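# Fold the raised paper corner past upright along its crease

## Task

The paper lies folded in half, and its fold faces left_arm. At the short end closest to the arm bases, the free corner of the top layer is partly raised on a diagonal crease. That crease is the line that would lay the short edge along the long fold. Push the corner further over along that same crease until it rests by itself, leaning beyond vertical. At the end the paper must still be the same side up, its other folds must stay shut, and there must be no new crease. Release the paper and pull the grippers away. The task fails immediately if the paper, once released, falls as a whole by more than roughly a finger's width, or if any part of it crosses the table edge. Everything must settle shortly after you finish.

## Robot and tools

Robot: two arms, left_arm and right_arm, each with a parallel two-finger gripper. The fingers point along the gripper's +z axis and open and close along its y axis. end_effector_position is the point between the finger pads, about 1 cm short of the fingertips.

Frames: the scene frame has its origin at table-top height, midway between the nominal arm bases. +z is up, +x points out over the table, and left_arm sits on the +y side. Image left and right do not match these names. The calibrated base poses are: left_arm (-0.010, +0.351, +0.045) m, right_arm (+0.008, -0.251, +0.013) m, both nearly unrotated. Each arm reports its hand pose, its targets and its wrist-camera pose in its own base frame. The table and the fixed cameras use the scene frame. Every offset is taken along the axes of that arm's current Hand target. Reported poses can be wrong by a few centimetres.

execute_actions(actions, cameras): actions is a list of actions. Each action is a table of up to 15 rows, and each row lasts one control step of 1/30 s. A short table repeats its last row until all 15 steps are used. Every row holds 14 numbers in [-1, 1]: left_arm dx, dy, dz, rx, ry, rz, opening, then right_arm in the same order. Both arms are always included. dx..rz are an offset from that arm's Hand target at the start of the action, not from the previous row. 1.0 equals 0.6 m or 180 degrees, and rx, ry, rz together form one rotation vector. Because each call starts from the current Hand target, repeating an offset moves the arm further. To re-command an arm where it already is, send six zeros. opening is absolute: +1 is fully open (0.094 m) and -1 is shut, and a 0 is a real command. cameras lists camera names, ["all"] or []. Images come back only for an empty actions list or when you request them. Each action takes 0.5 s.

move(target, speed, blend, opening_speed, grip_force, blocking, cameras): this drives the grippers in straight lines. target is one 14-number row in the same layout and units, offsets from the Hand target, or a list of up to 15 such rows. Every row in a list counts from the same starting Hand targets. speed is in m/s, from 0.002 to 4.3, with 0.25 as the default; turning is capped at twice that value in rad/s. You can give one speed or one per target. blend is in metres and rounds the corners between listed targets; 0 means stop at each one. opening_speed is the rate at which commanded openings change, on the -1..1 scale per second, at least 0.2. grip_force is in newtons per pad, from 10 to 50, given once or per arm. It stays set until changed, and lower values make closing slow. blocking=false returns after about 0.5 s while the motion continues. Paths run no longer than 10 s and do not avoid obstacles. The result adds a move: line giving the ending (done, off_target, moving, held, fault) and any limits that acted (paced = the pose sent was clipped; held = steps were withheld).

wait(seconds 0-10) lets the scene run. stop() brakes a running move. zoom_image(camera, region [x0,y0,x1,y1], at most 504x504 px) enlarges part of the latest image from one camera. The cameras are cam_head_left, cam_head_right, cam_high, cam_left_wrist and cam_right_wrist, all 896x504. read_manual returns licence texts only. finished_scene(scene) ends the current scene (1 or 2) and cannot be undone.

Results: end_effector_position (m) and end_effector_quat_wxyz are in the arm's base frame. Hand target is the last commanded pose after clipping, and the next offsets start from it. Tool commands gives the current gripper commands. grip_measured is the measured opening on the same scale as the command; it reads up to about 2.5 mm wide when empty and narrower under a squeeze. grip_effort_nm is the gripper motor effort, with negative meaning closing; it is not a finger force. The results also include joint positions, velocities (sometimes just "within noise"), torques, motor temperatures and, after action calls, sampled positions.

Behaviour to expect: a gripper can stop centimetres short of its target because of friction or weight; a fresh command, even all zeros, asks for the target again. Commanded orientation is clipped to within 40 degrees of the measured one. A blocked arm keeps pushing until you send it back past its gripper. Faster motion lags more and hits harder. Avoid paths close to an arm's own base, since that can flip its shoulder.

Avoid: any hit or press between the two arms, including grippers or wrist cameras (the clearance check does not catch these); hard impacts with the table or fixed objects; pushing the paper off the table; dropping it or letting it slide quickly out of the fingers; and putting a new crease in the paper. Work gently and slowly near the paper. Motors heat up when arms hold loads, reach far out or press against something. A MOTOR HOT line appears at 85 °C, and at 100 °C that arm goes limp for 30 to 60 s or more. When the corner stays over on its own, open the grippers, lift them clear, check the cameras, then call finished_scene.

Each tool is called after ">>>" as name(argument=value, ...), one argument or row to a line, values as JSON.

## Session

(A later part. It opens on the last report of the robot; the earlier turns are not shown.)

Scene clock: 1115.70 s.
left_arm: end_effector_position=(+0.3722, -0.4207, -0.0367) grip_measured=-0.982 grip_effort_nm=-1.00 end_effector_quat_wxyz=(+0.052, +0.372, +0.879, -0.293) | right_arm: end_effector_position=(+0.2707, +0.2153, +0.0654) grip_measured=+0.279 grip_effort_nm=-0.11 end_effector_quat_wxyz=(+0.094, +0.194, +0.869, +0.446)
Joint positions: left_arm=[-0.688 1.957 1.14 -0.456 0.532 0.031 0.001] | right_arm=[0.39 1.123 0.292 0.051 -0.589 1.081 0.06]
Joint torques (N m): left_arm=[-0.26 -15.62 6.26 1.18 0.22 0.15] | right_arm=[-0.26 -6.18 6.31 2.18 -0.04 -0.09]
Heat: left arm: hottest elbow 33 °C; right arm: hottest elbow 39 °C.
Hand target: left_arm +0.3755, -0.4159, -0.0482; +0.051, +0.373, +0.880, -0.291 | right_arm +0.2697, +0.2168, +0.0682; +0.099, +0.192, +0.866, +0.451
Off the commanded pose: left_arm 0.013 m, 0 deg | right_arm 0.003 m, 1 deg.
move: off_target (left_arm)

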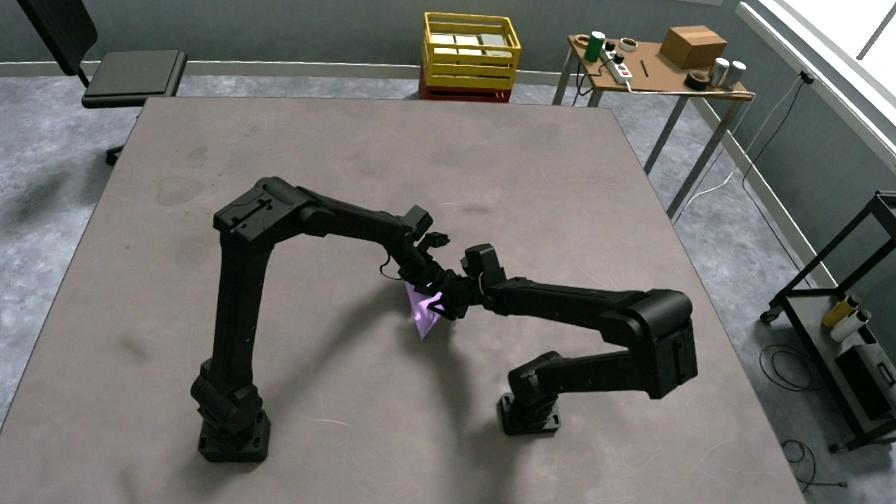

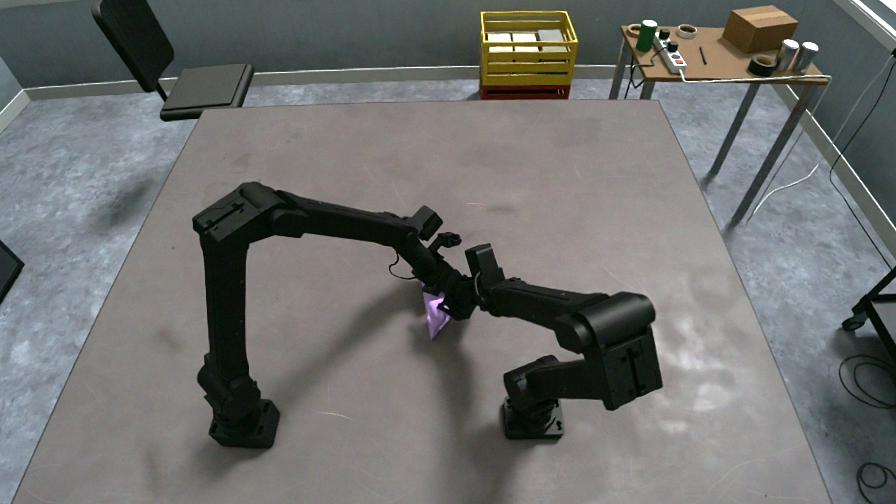

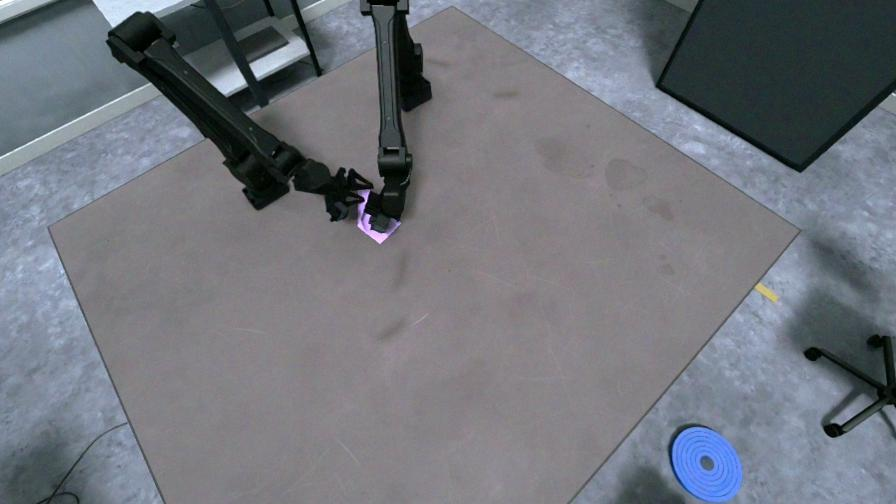

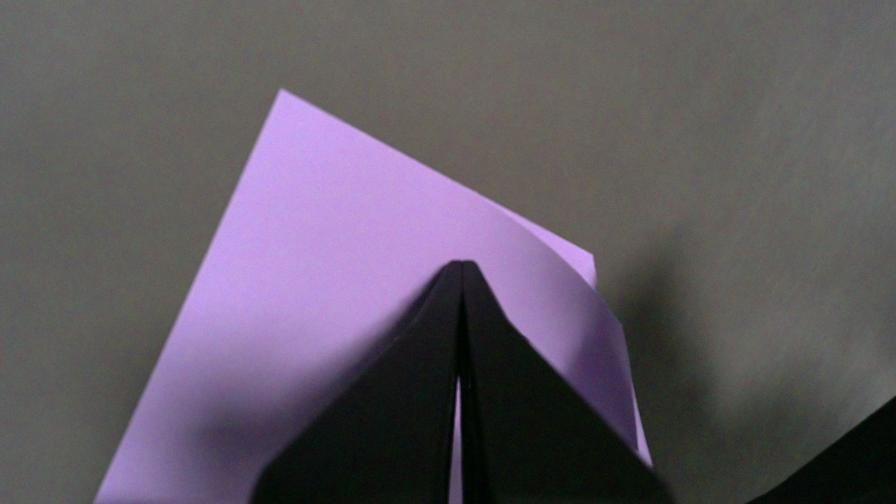

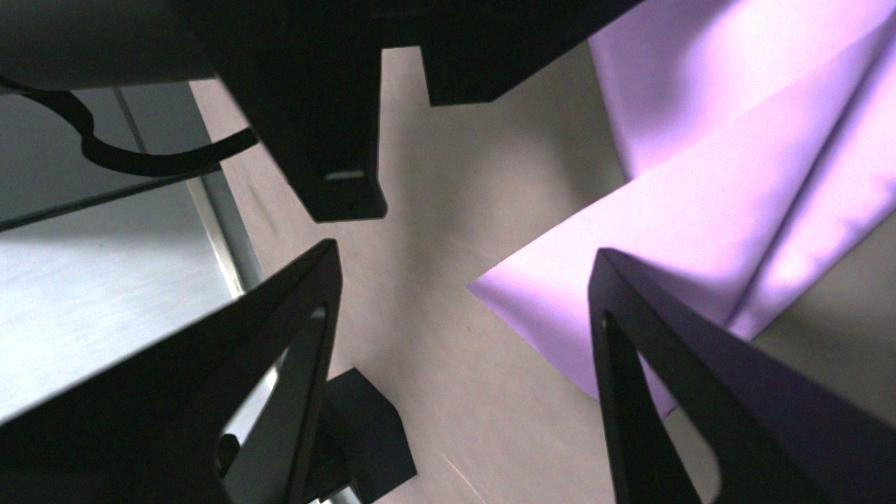

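>>> move(
  target=[0,0,-0.22,0,0,0,-1,0,0,0,0,0,0,0.277],
  speed=0.15,
  cameras=["all"],
)

>>> zoom_image(
  camera="cam_head_left",
  region=[395, 265, 465, 350],
)

>>> zoom_image(
  camera="cam_high",
  region=[320, 150, 420, 250],
)

Scene clock: 1157.00 s.
left_arm: end_effector_position=(+0.3836, -0.3406, +0.0496) grip_measured=-0.982 grip_effort_nm=-1.00 end_effector_quat_wxyz=(+0.039, +0.366, +0.884, -0.289) | right_arm: end_effector_position=(+0.2707, +0.2153, +0.0654) grip_measured=+0.279 grip_effort_nm=-0.11 end_effector_quat_wxyz=(+0.094, +0.194, +0.869, +0.446)
Joint positions: left_arm=[-0.543 1.746 1.117 -0.755 0.564 0.189 0.001] | right_arm=[0.39 1.123 0.292 0.051 -0.589 1.082 0.06]
Joint torques (N m): left_arm=[-0.85 -16.21 8.81 0.06 0.36 0.18] | right_arm=[-0.21 -6.12 6.28 2.18 -0.04 -0.13]
Heat: left arm: hottest elbow 33 °C; right arm: hottest elbow 37 °C.
Hand target: left_arm +0.3923, -0.3434, +0.0609; +0.051, +0.373, +0.880, -0.291 | right_arm +0.2697, +0.2168, +0.0683; +0.099, +0.192, +0.866, +0.451
Off the commanded pose: left_arm 0.014 m, 2 deg | right_arm 0.003 m, 1 deg.
move: off_target (left_arm)

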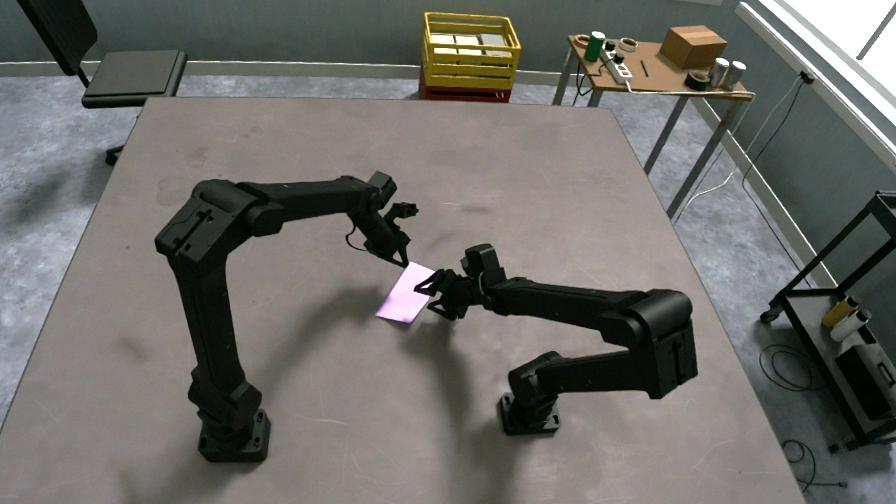

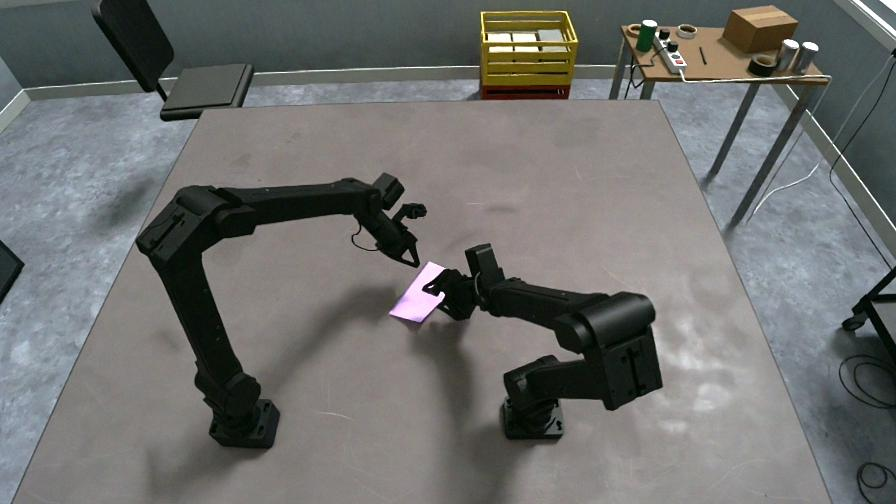

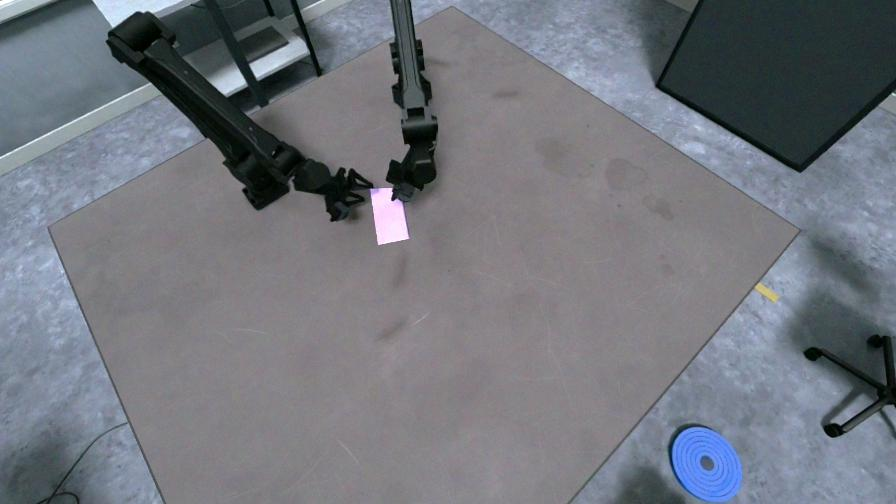

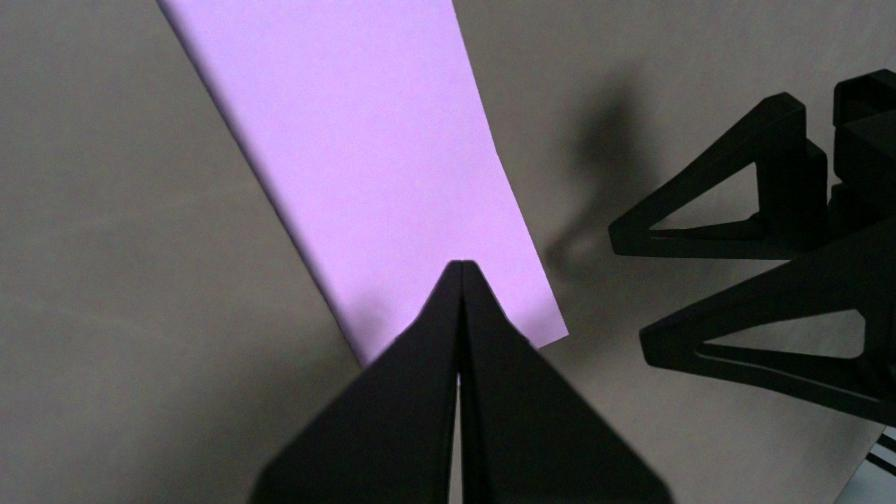

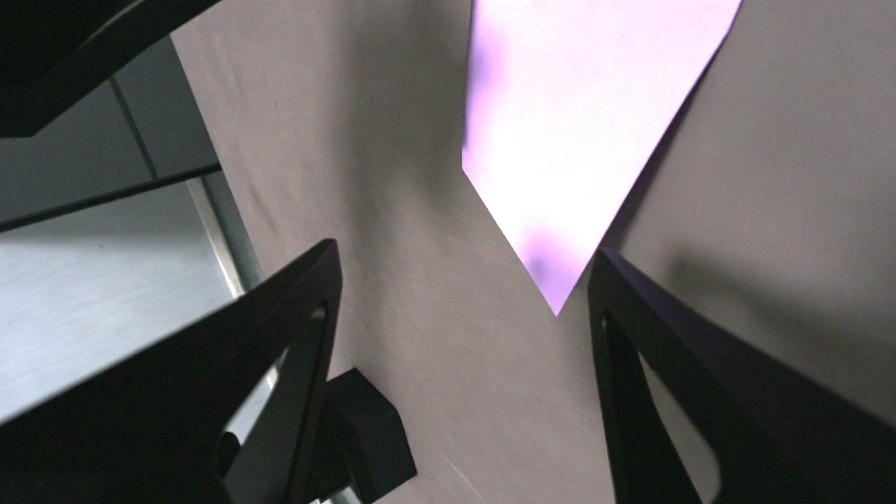

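Scaled by 5.929 from the camera's 896x504 image, which has a finer 1280x720 frame.

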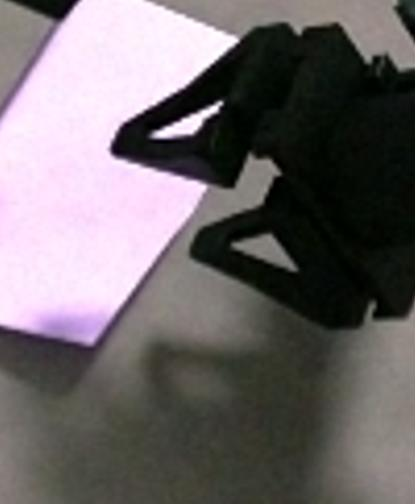

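Scaled by 5.040 from the camera's 896x504 image, which has a finer 1280x720 frame.

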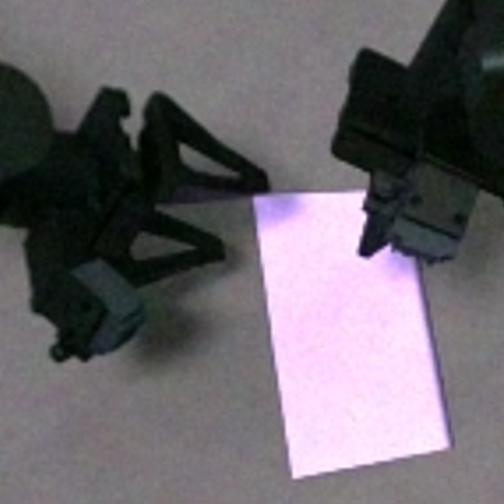

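>>> move(
  target=[
    [0,0,0,0,0,0,-1,0.0728,0.0632,-0.1905,0,0,0,0.277],
    [-0.0628,0.0293,0.1355,-0.1004,0.19,0.147,-1,0.1489,0.0045,-0.0402,0.3063,-0.0003,-0.7818,0.277],
  ],
  speed=0.25,
  blend=[0.02,0],
  cameras=["all"],
)

>>> zoom_image(
  camera="cam_head_left",
  region=[340, 250, 480, 360],
)

Scene clock: 1347.53 s.
left_arm: end_effector_position=(+0.4148, -0.3893, -0.0058) grip_measured=-0.982 grip_effort_nm=-1.00 end_effector_quat_wxyz=(-0.093, +0.606, +0.790, -0.012) | right_arm: end_effector_position=(+0.1822, +0.2381, +0.0884) grip_measured=+0.279 grip_effort_nm=-0.11 end_effector_quat_wxyz=(-0.365, +0.694, -0.554, +0.281)
Joint positions: left_arm=[-0.741 2.119 1.628 -1.262 0.04 0.572 0.001] | right_arm=[1.36 0.973 0.326 -0.367 0.826 -0.684 0.06]
Joint torques (N m): left_arm=[-2.37 -19.43 10.4 -0.64 -0.15 0.11] | right_arm=[-0.32 -3.49 7.02 1.78 0.7 -0.18]
Motor temperatures (°C): left_arm=[24 31 38 20 21 18 27] | right_arm=[22 30 35 19 22 18 23]
Heat: left arm: hottest elbow 38 °C; right arm: hottest elbow 35 °C.
Hand target: left_arm +0.4210, -0.4020, -0.0030; -0.086, +0.616, +0.783, -0.012 | right_arm +0.1811, +0.2381, +0.0845; -0.364, +0.698, -0.548, +0.283
Off the commanded pose: left_arm 0.014 m, 2 deg | right_arm 0.004 m, 1 deg.
move: off_target (left_arm)

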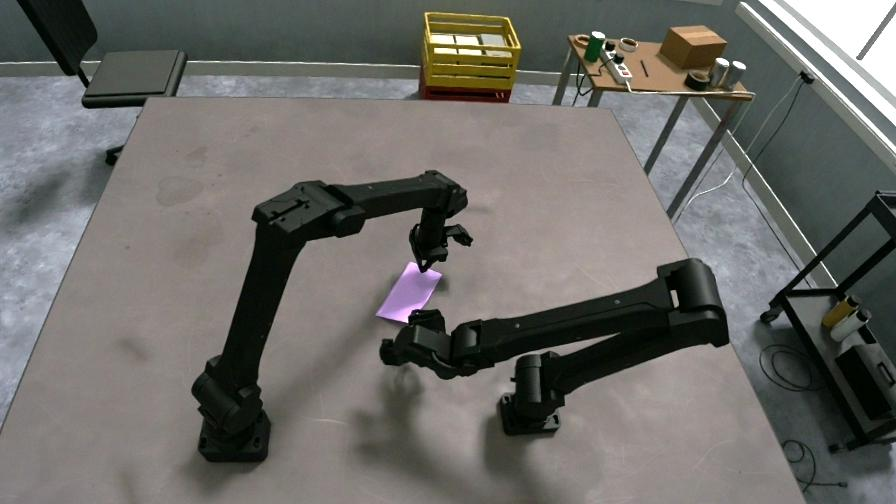

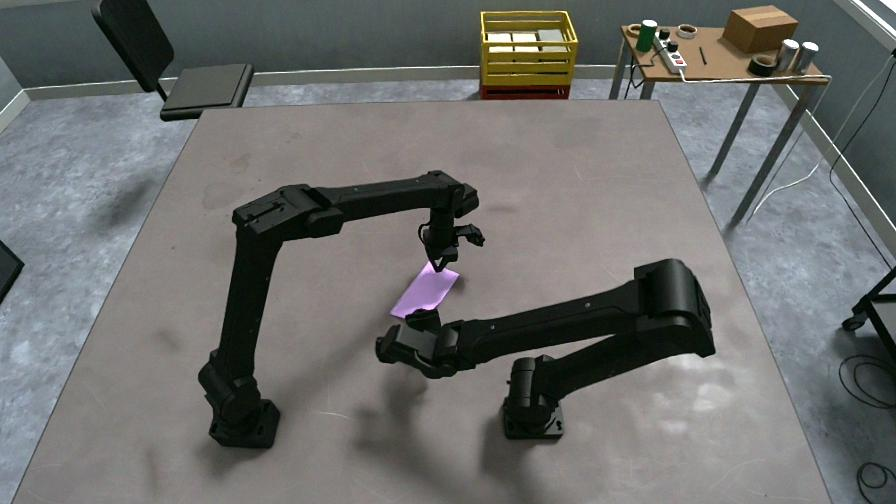

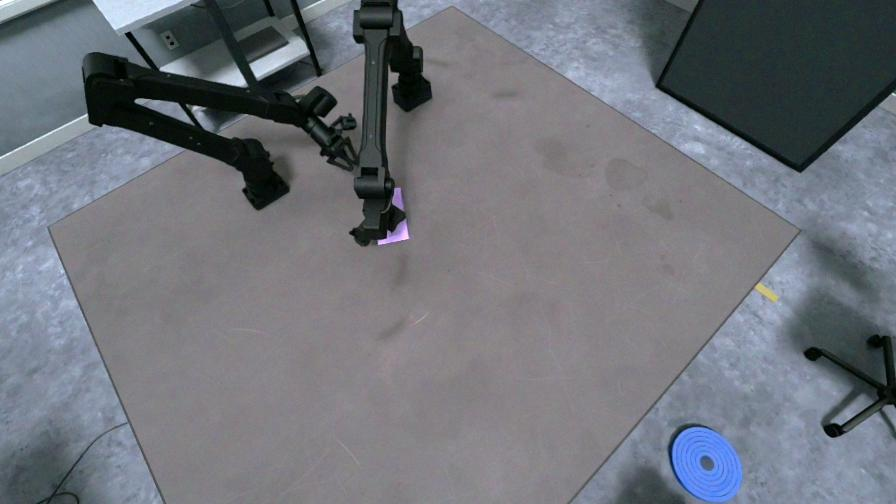

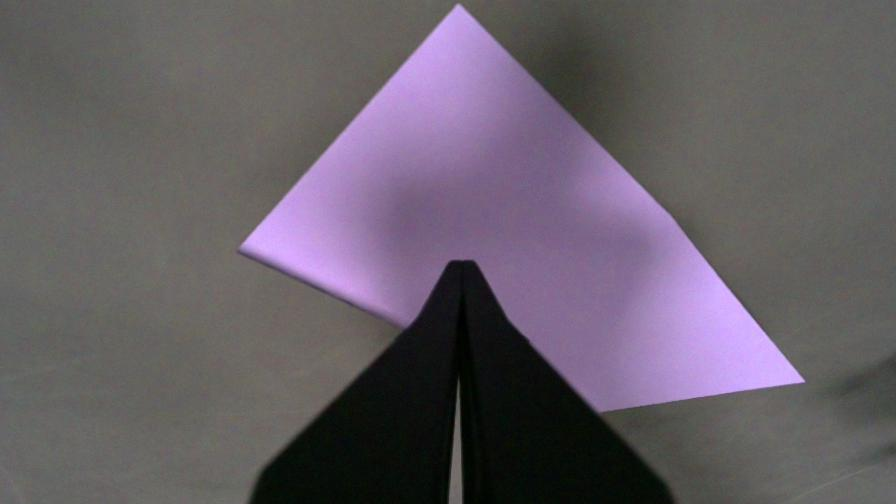

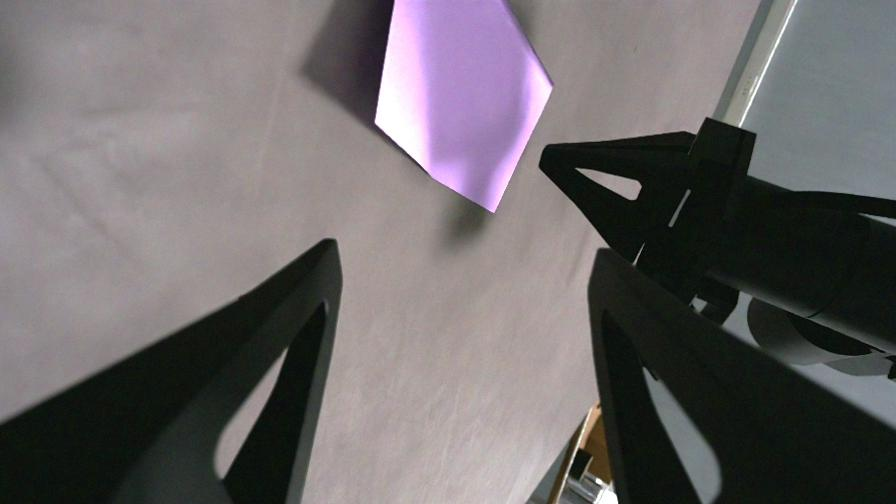

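Scaled by 3.600 from the camera's 896x504 image, which has a finer 1280x720 frame.

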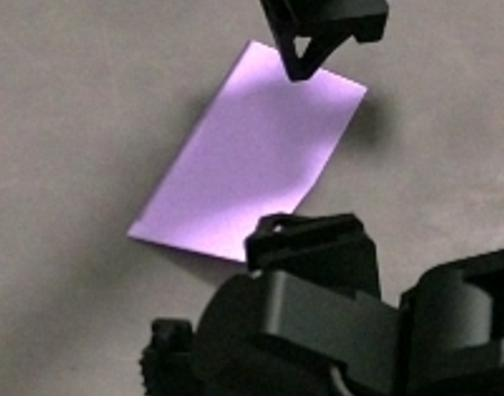

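>>> zoom_image(
  camera="cam_right_wrist",
  region=[300, 0, 600, 260],
)

>>> zoom_image(
  camera="cam_left_wrist",
  region=[430, 120, 830, 430],
)

Scaled by 1.680 from the camera's 896x504 image, which has a finer 1280x720 frame.

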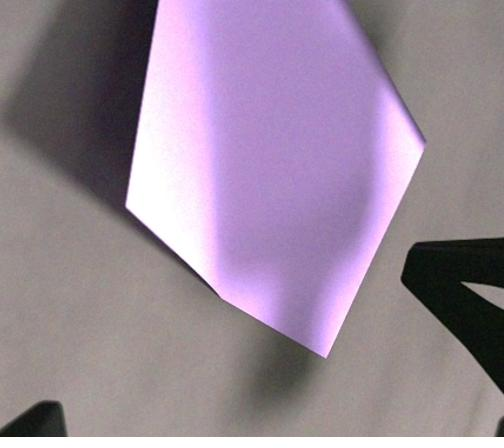

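Scaled by 1.260 from the camera's 896x504 image, which has a finer 1280x720 frame.

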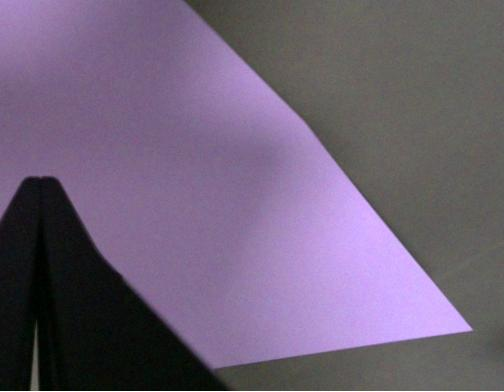

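>>> move(
  target=[0.0048,0.008,0.0775,0,0,0,-1,-0.0133,0.0727,0.0675,0,0,0,0.277],
  speed=0.05,
  cameras=["cam_head_left","cam_left_wrist","cam_right_wrist"],
)

>>> zoom_image(
  camera="cam_right_wrist",
  region=[250, 0, 650, 300],
)

Scene clock: 1446.33 s.
left_arm: end_effector_position=(+0.4203, -0.3942, -0.0349) grip_measured=-0.982 grip_effort_nm=-1.00 end_effector_quat_wxyz=(-0.079, +0.610, +0.788, -0.013) | right_arm: end_effector_position=(+0.1858, +0.2505, +0.0296) grip_measured=+0.279 grip_effort_nm=-0.11 end_effector_quat_wxyz=(-0.368, +0.696, -0.549, +0.281)
Joint positions: left_arm=[-0.741 2.158 1.612 -1.181 0.039 0.579 0.001] | right_arm=[1.356 1.266 0.269 -0.002 0.823 -0.705 0.06]
Joint torques (N m): left_arm=[-1.49 -19.25 6.75 0.36 -0.14 0.11] | right_arm=[-1.44 -4.95 5.05 1.78 0.4 -0.18]
Heat: left arm: hottest elbow 40 °C; right arm: hottest elbow 35 °C.
Hand target: left_arm +0.4180, -0.3941, -0.0491; -0.086, +0.616, +0.783, -0.012 | right_arm +0.1869, +0.2480, +0.0256; -0.364, +0.698, -0.548, +0.283
Off the commanded pose: left_arm 0.014 m, 1 deg | right_arm 0.005 m, 1 deg.
move: off_target (left_arm)
Images, in order (width x height): cam_head_left 896x504, cam_left_wrist 896x504, cam_right_wrist 896x504.

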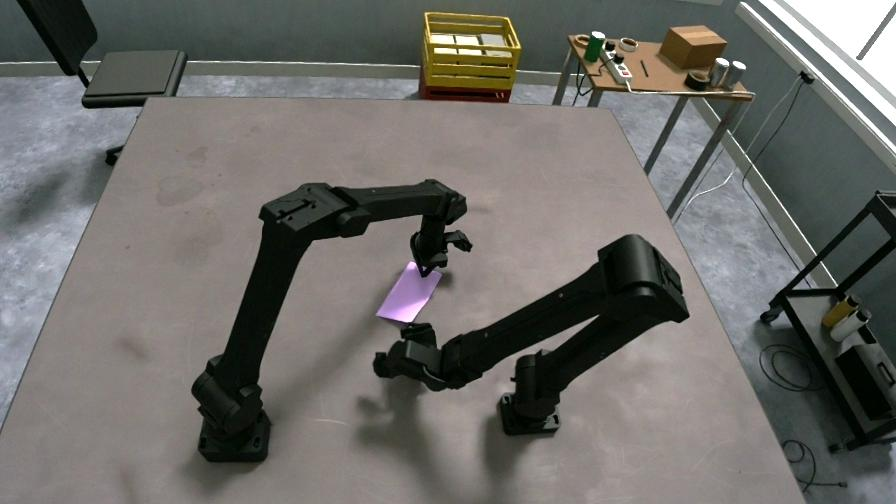

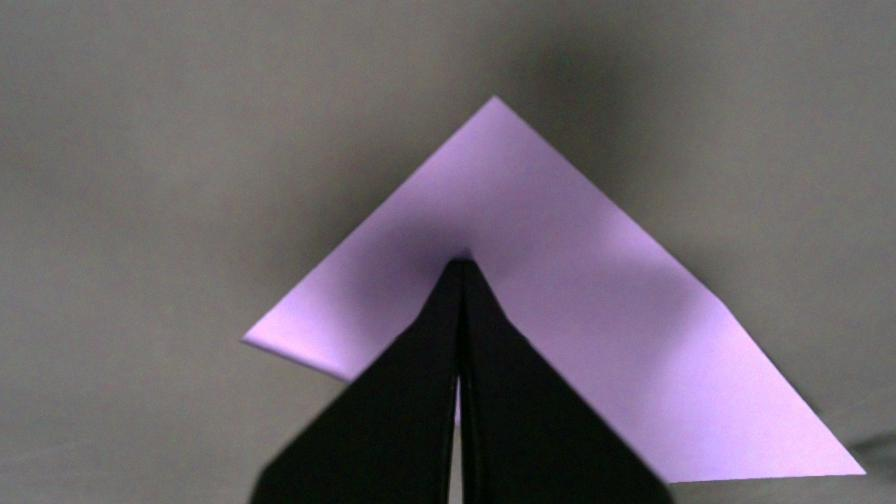

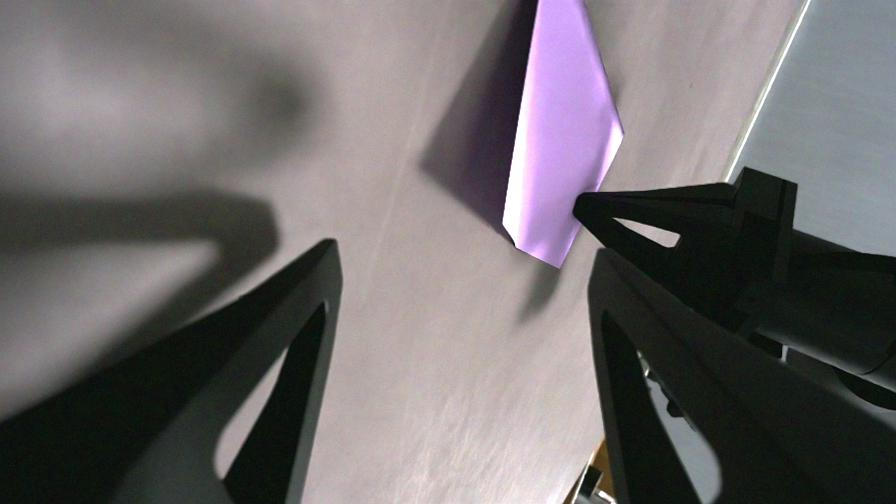

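Scaled by 1.260 from the camera's 896x504 image, which has a finer 1280x720 frame.

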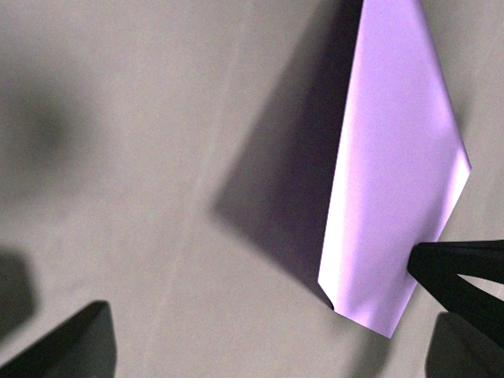

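>>> move(
  target=[
    [0.0035,0,0.0197,0,0,0,-1,0.0031,-0.032,0.0509,0,0,0,0.277],
  ],
  speed=0.05,
  cameras=["cam_left_wrist","cam_right_wrist"],
)

>>> zoom_image(
  camera="cam_right_wrist",
  region=[250, 50, 690, 400],
)

Scene clock: 1465.07 s.
left_arm: end_effector_position=(+0.4200, -0.3940, -0.0362) grip_measured=-0.982 grip_effort_nm=-1.00 end_effector_quat_wxyz=(-0.076, +0.611, +0.788, -0.014) | right_arm: end_effector_position=(+0.2187, +0.2482, +0.0225) grip_measured=+0.279 grip_effort_nm=-0.11 end_effector_quat_wxyz=(-0.360, +0.699, -0.549, +0.284)
Joint positions: left_arm=[-0.741 2.155 1.603 -1.169 0.039 0.581 0.001] | right_arm=[1.213 1.327 0.269 0.155 0.741 -0.865 0.06]
Joint torques (N m): left_arm=[-1.26 -18.26 5.75 1.03 -0.16 0.12] | right_arm=[-1.26 -5.25 6.34 1.99 0.32 -0.16]
Heat: left arm: hottest elbow 39 °C; right arm: hottest elbow 34 °C.
Hand target: left_arm +0.4157, -0.3910, -0.0605; -0.086, +0.616, +0.783, -0.012 | right_arm +0.2224, +0.2547, +0.0236; -0.364, +0.698, -0.548, +0.283
Off the commanded pose: left_arm 0.025 m, 1 deg | right_arm 0.008 m, 1 deg.
move: off_target (left_arm)
Images, in order (width x height): cam_left_wrist 896x504, cam_right_wrist 896x504.

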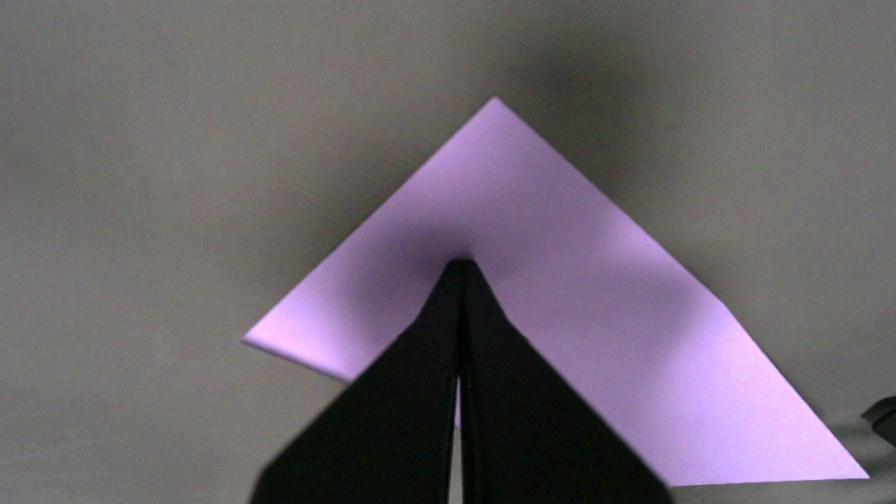

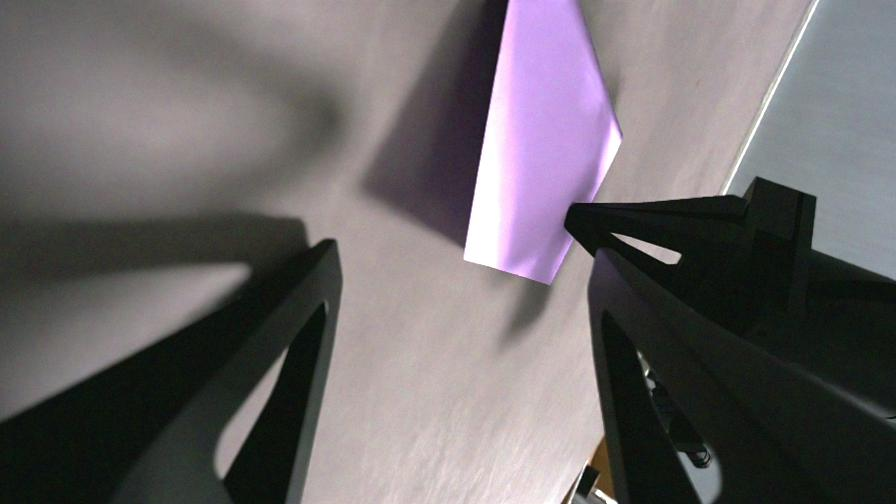

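Scaled by 1.145 from the camera's 896x504 image, which has a finer 1280x720 frame.

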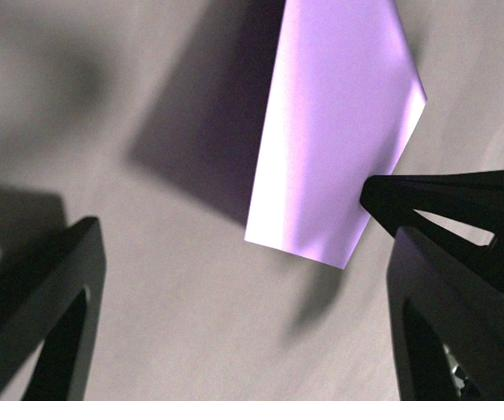

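>>> move(
  target=[0,0,0,0,0,0,-1,-0.0148,-0.0343,0.0375,0,0,0,0.277],
  speed=0.05,
  cameras=["cam_left_wrist","cam_right_wrist","cam_head_left"],
)

>>> zoom_image(
  camera="cam_right_wrist",
  region=[250, 50, 690, 400],
)

Scene clock: 1482.17 s.
left_arm: end_effector_position=(+0.4200, -0.3940, -0.0362) grip_measured=-0.982 grip_effort_nm=-1.00 end_effector_quat_wxyz=(-0.076, +0.611, +0.788, -0.014) | right_arm: end_effector_position=(+0.2420, +0.2581, +0.0228) grip_measured=+0.279 grip_effort_nm=-0.11 end_effector_quat_wxyz=(-0.355, +0.702, -0.548, +0.285)
Joint positions: left_arm=[-0.741 2.155 1.603 -1.169 0.039 0.581 0.001] | right_arm=[1.138 1.377 0.313 0.198 0.692 -0.941 0.06]
Joint torques (N m): left_arm=[-1.55 -18.14 5.68 1.14 -0.15 0.15] | right_arm=[-1.32 -5.71 7.49 2.04 0.28 -0.16]
Heat: left arm: hottest elbow 39 °C; right arm: hottest elbow 34 °C.
Hand target: left_arm +0.4157, -0.3910, -0.0605; -0.086, +0.616, +0.783, -0.012 | right_arm +0.2496, +0.2706, +0.0276; -0.364, +0.698, -0.548, +0.283
Off the commanded pose: left_arm 0.025 m, 1 deg | right_arm 0.015 m, 1 deg.
move: off_target (left_arm, right_arm)
Images, in order (width x height): cam_head_left 896x504, cam_left_wrist 896x504, cam_right_wrist 896x504.

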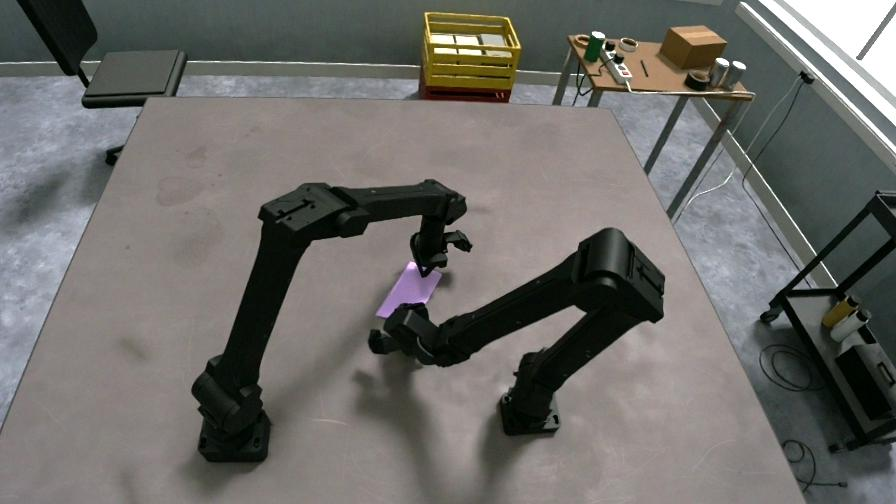

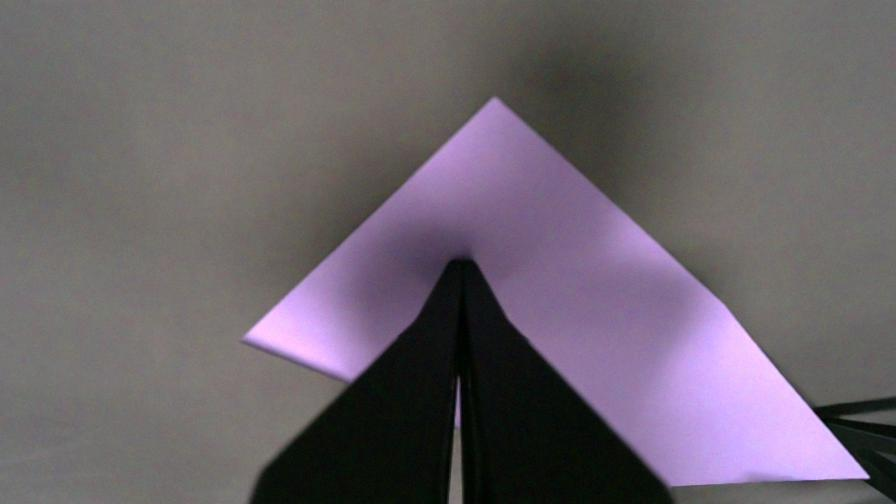

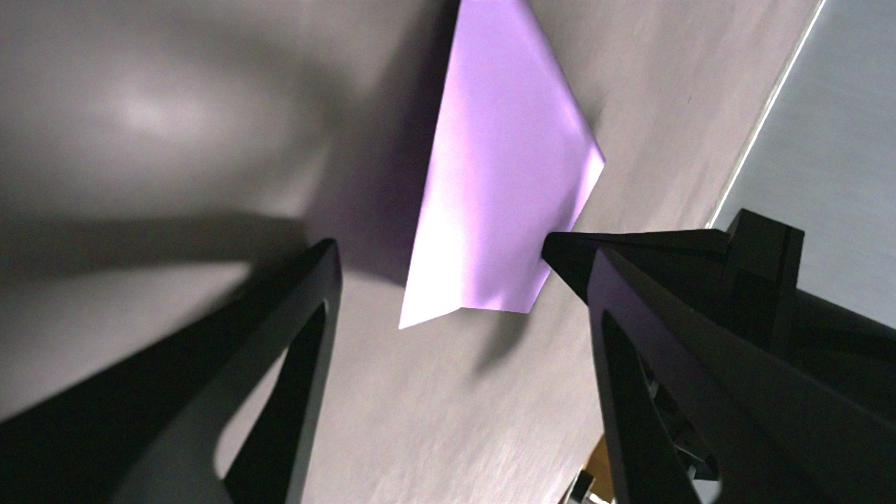

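Scaled by 1.145 from the camera's 896x504 image, which has a finer 1280x720 frame.

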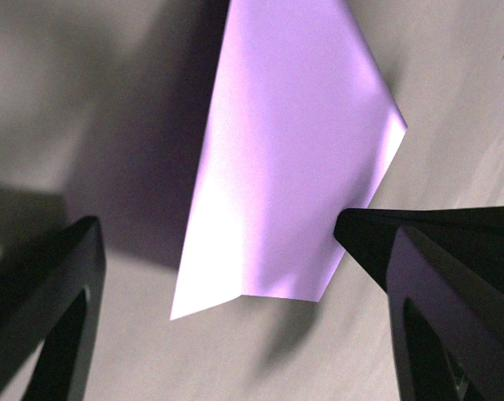

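>>> move(
  target=[
    [0,0,0,0,0,0,-1,-0.0055,-0.0108,0.01,0,0,0,0.277],
    [0,0,0,0,0,0,-1,-0.0062,-0.0428,0.0057,0,0,0,0.277],
    [0,0,0,0,0,0,-1,-0.0067,-0.0713,0.009,0,0,0,0.277],
  ],
  speed=0.03,
  blend=[0.003,0.005,0],
  cameras=["cam_left_wrist","cam_right_wrist","cam_head_left","cam_high"],
)

>>> zoom_image(
  camera="cam_high",
  region=[340, 160, 430, 250],
)

Scene clock: 1519.10 s.
left_arm: end_effector_position=(+0.4200, -0.3940, -0.0362) grip_measured=-0.982 grip_effort_nm=-1.00 end_effector_quat_wxyz=(-0.076, +0.611, +0.788, -0.014) | right_arm: end_effector_position=(+0.2681, +0.2696, +0.0455) grip_measured=+0.279 grip_effort_nm=-0.11 end_effector_quat_wxyz=(-0.352, +0.703, -0.548, +0.284)
Joint positions: left_arm=[-0.741 2.155 1.603 -1.169 0.039 0.581 0.001] | right_arm=[1.068 1.339 0.384 0.125 0.643 -1.008 0.06]
Joint torques (N m): left_arm=[-1.49 -18.49 5.75 0.91 -0.15 0.14] | right_arm=[-1.44 -8.12 8.69 0.84 0.25 -0.21]
Motor temperatures (°C): left_arm=[23 37 37 20 20 18 27] | right_arm=[22 29 35 19 22 18 23]
Heat: left arm: hottest shoulder 37 °C; right arm: hottest elbow 35 °C.
Hand target: left_arm +0.4157, -0.3910, -0.0605; -0.086, +0.616, +0.783, -0.012 | right_arm +0.2769, +0.2812, +0.0595; -0.364, +0.698, -0.548, +0.283
Off the commanded pose: left_arm 0.025 m, 1 deg | right_arm 0.020 m, 2 deg.
move: off_target (left_arm, right_arm)
Images, in order (width x height): cam_head_left 896x504, cam_high 896x504, cam_left_wrist 896x504, cam_right_wrist 896x504.

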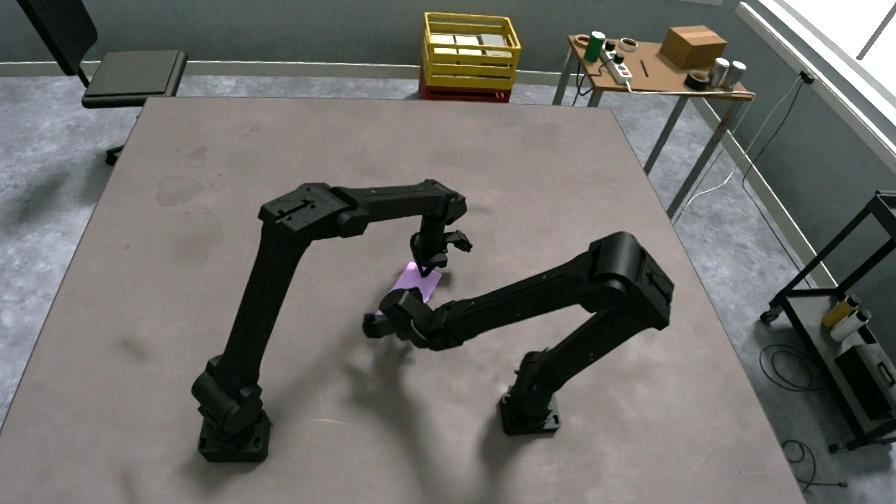

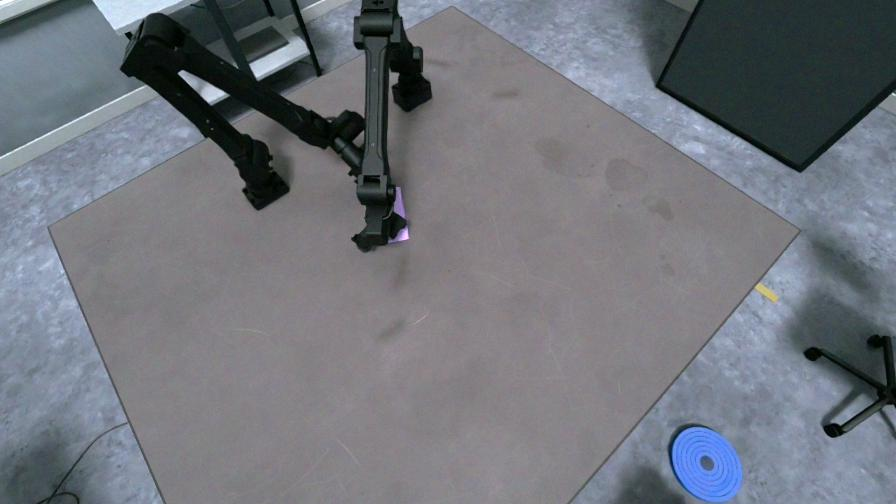

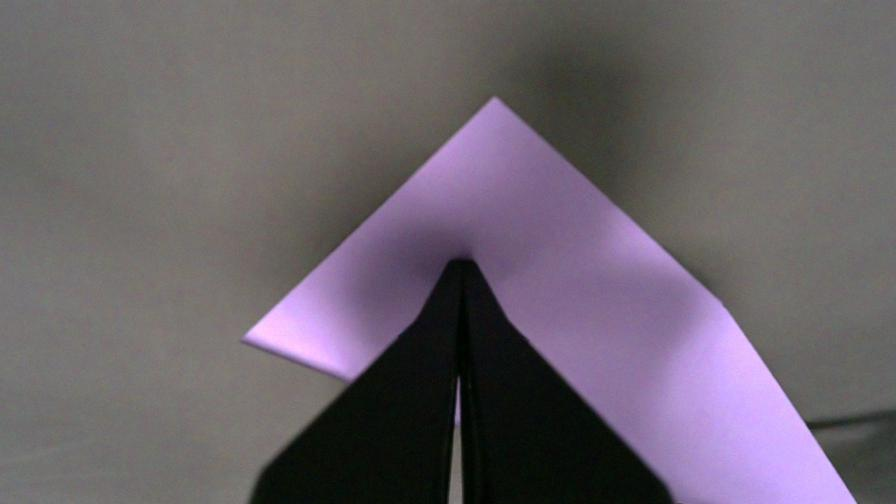

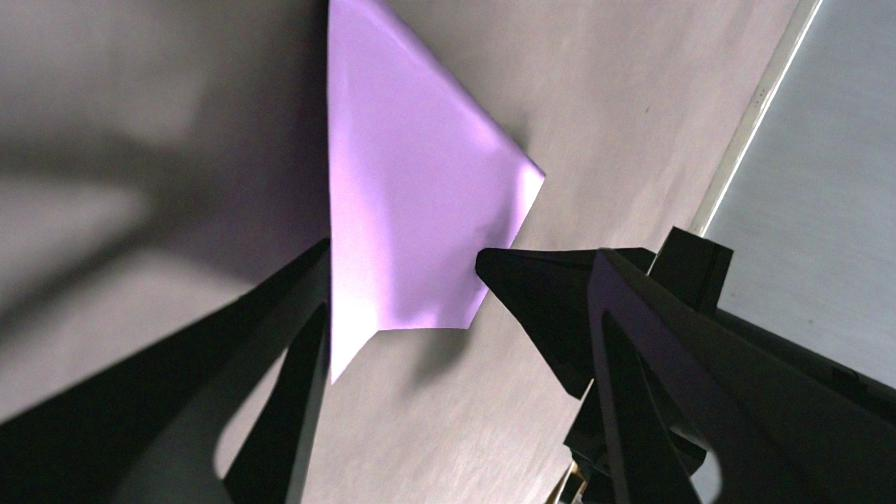

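Scaled by 5.600 from the camera's 896x504 image, which has a finer 1280x720 frame.

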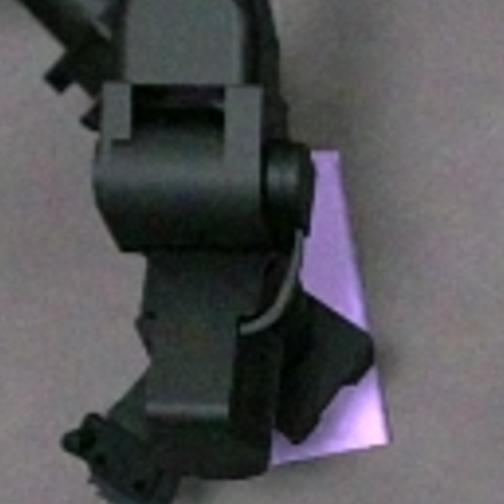

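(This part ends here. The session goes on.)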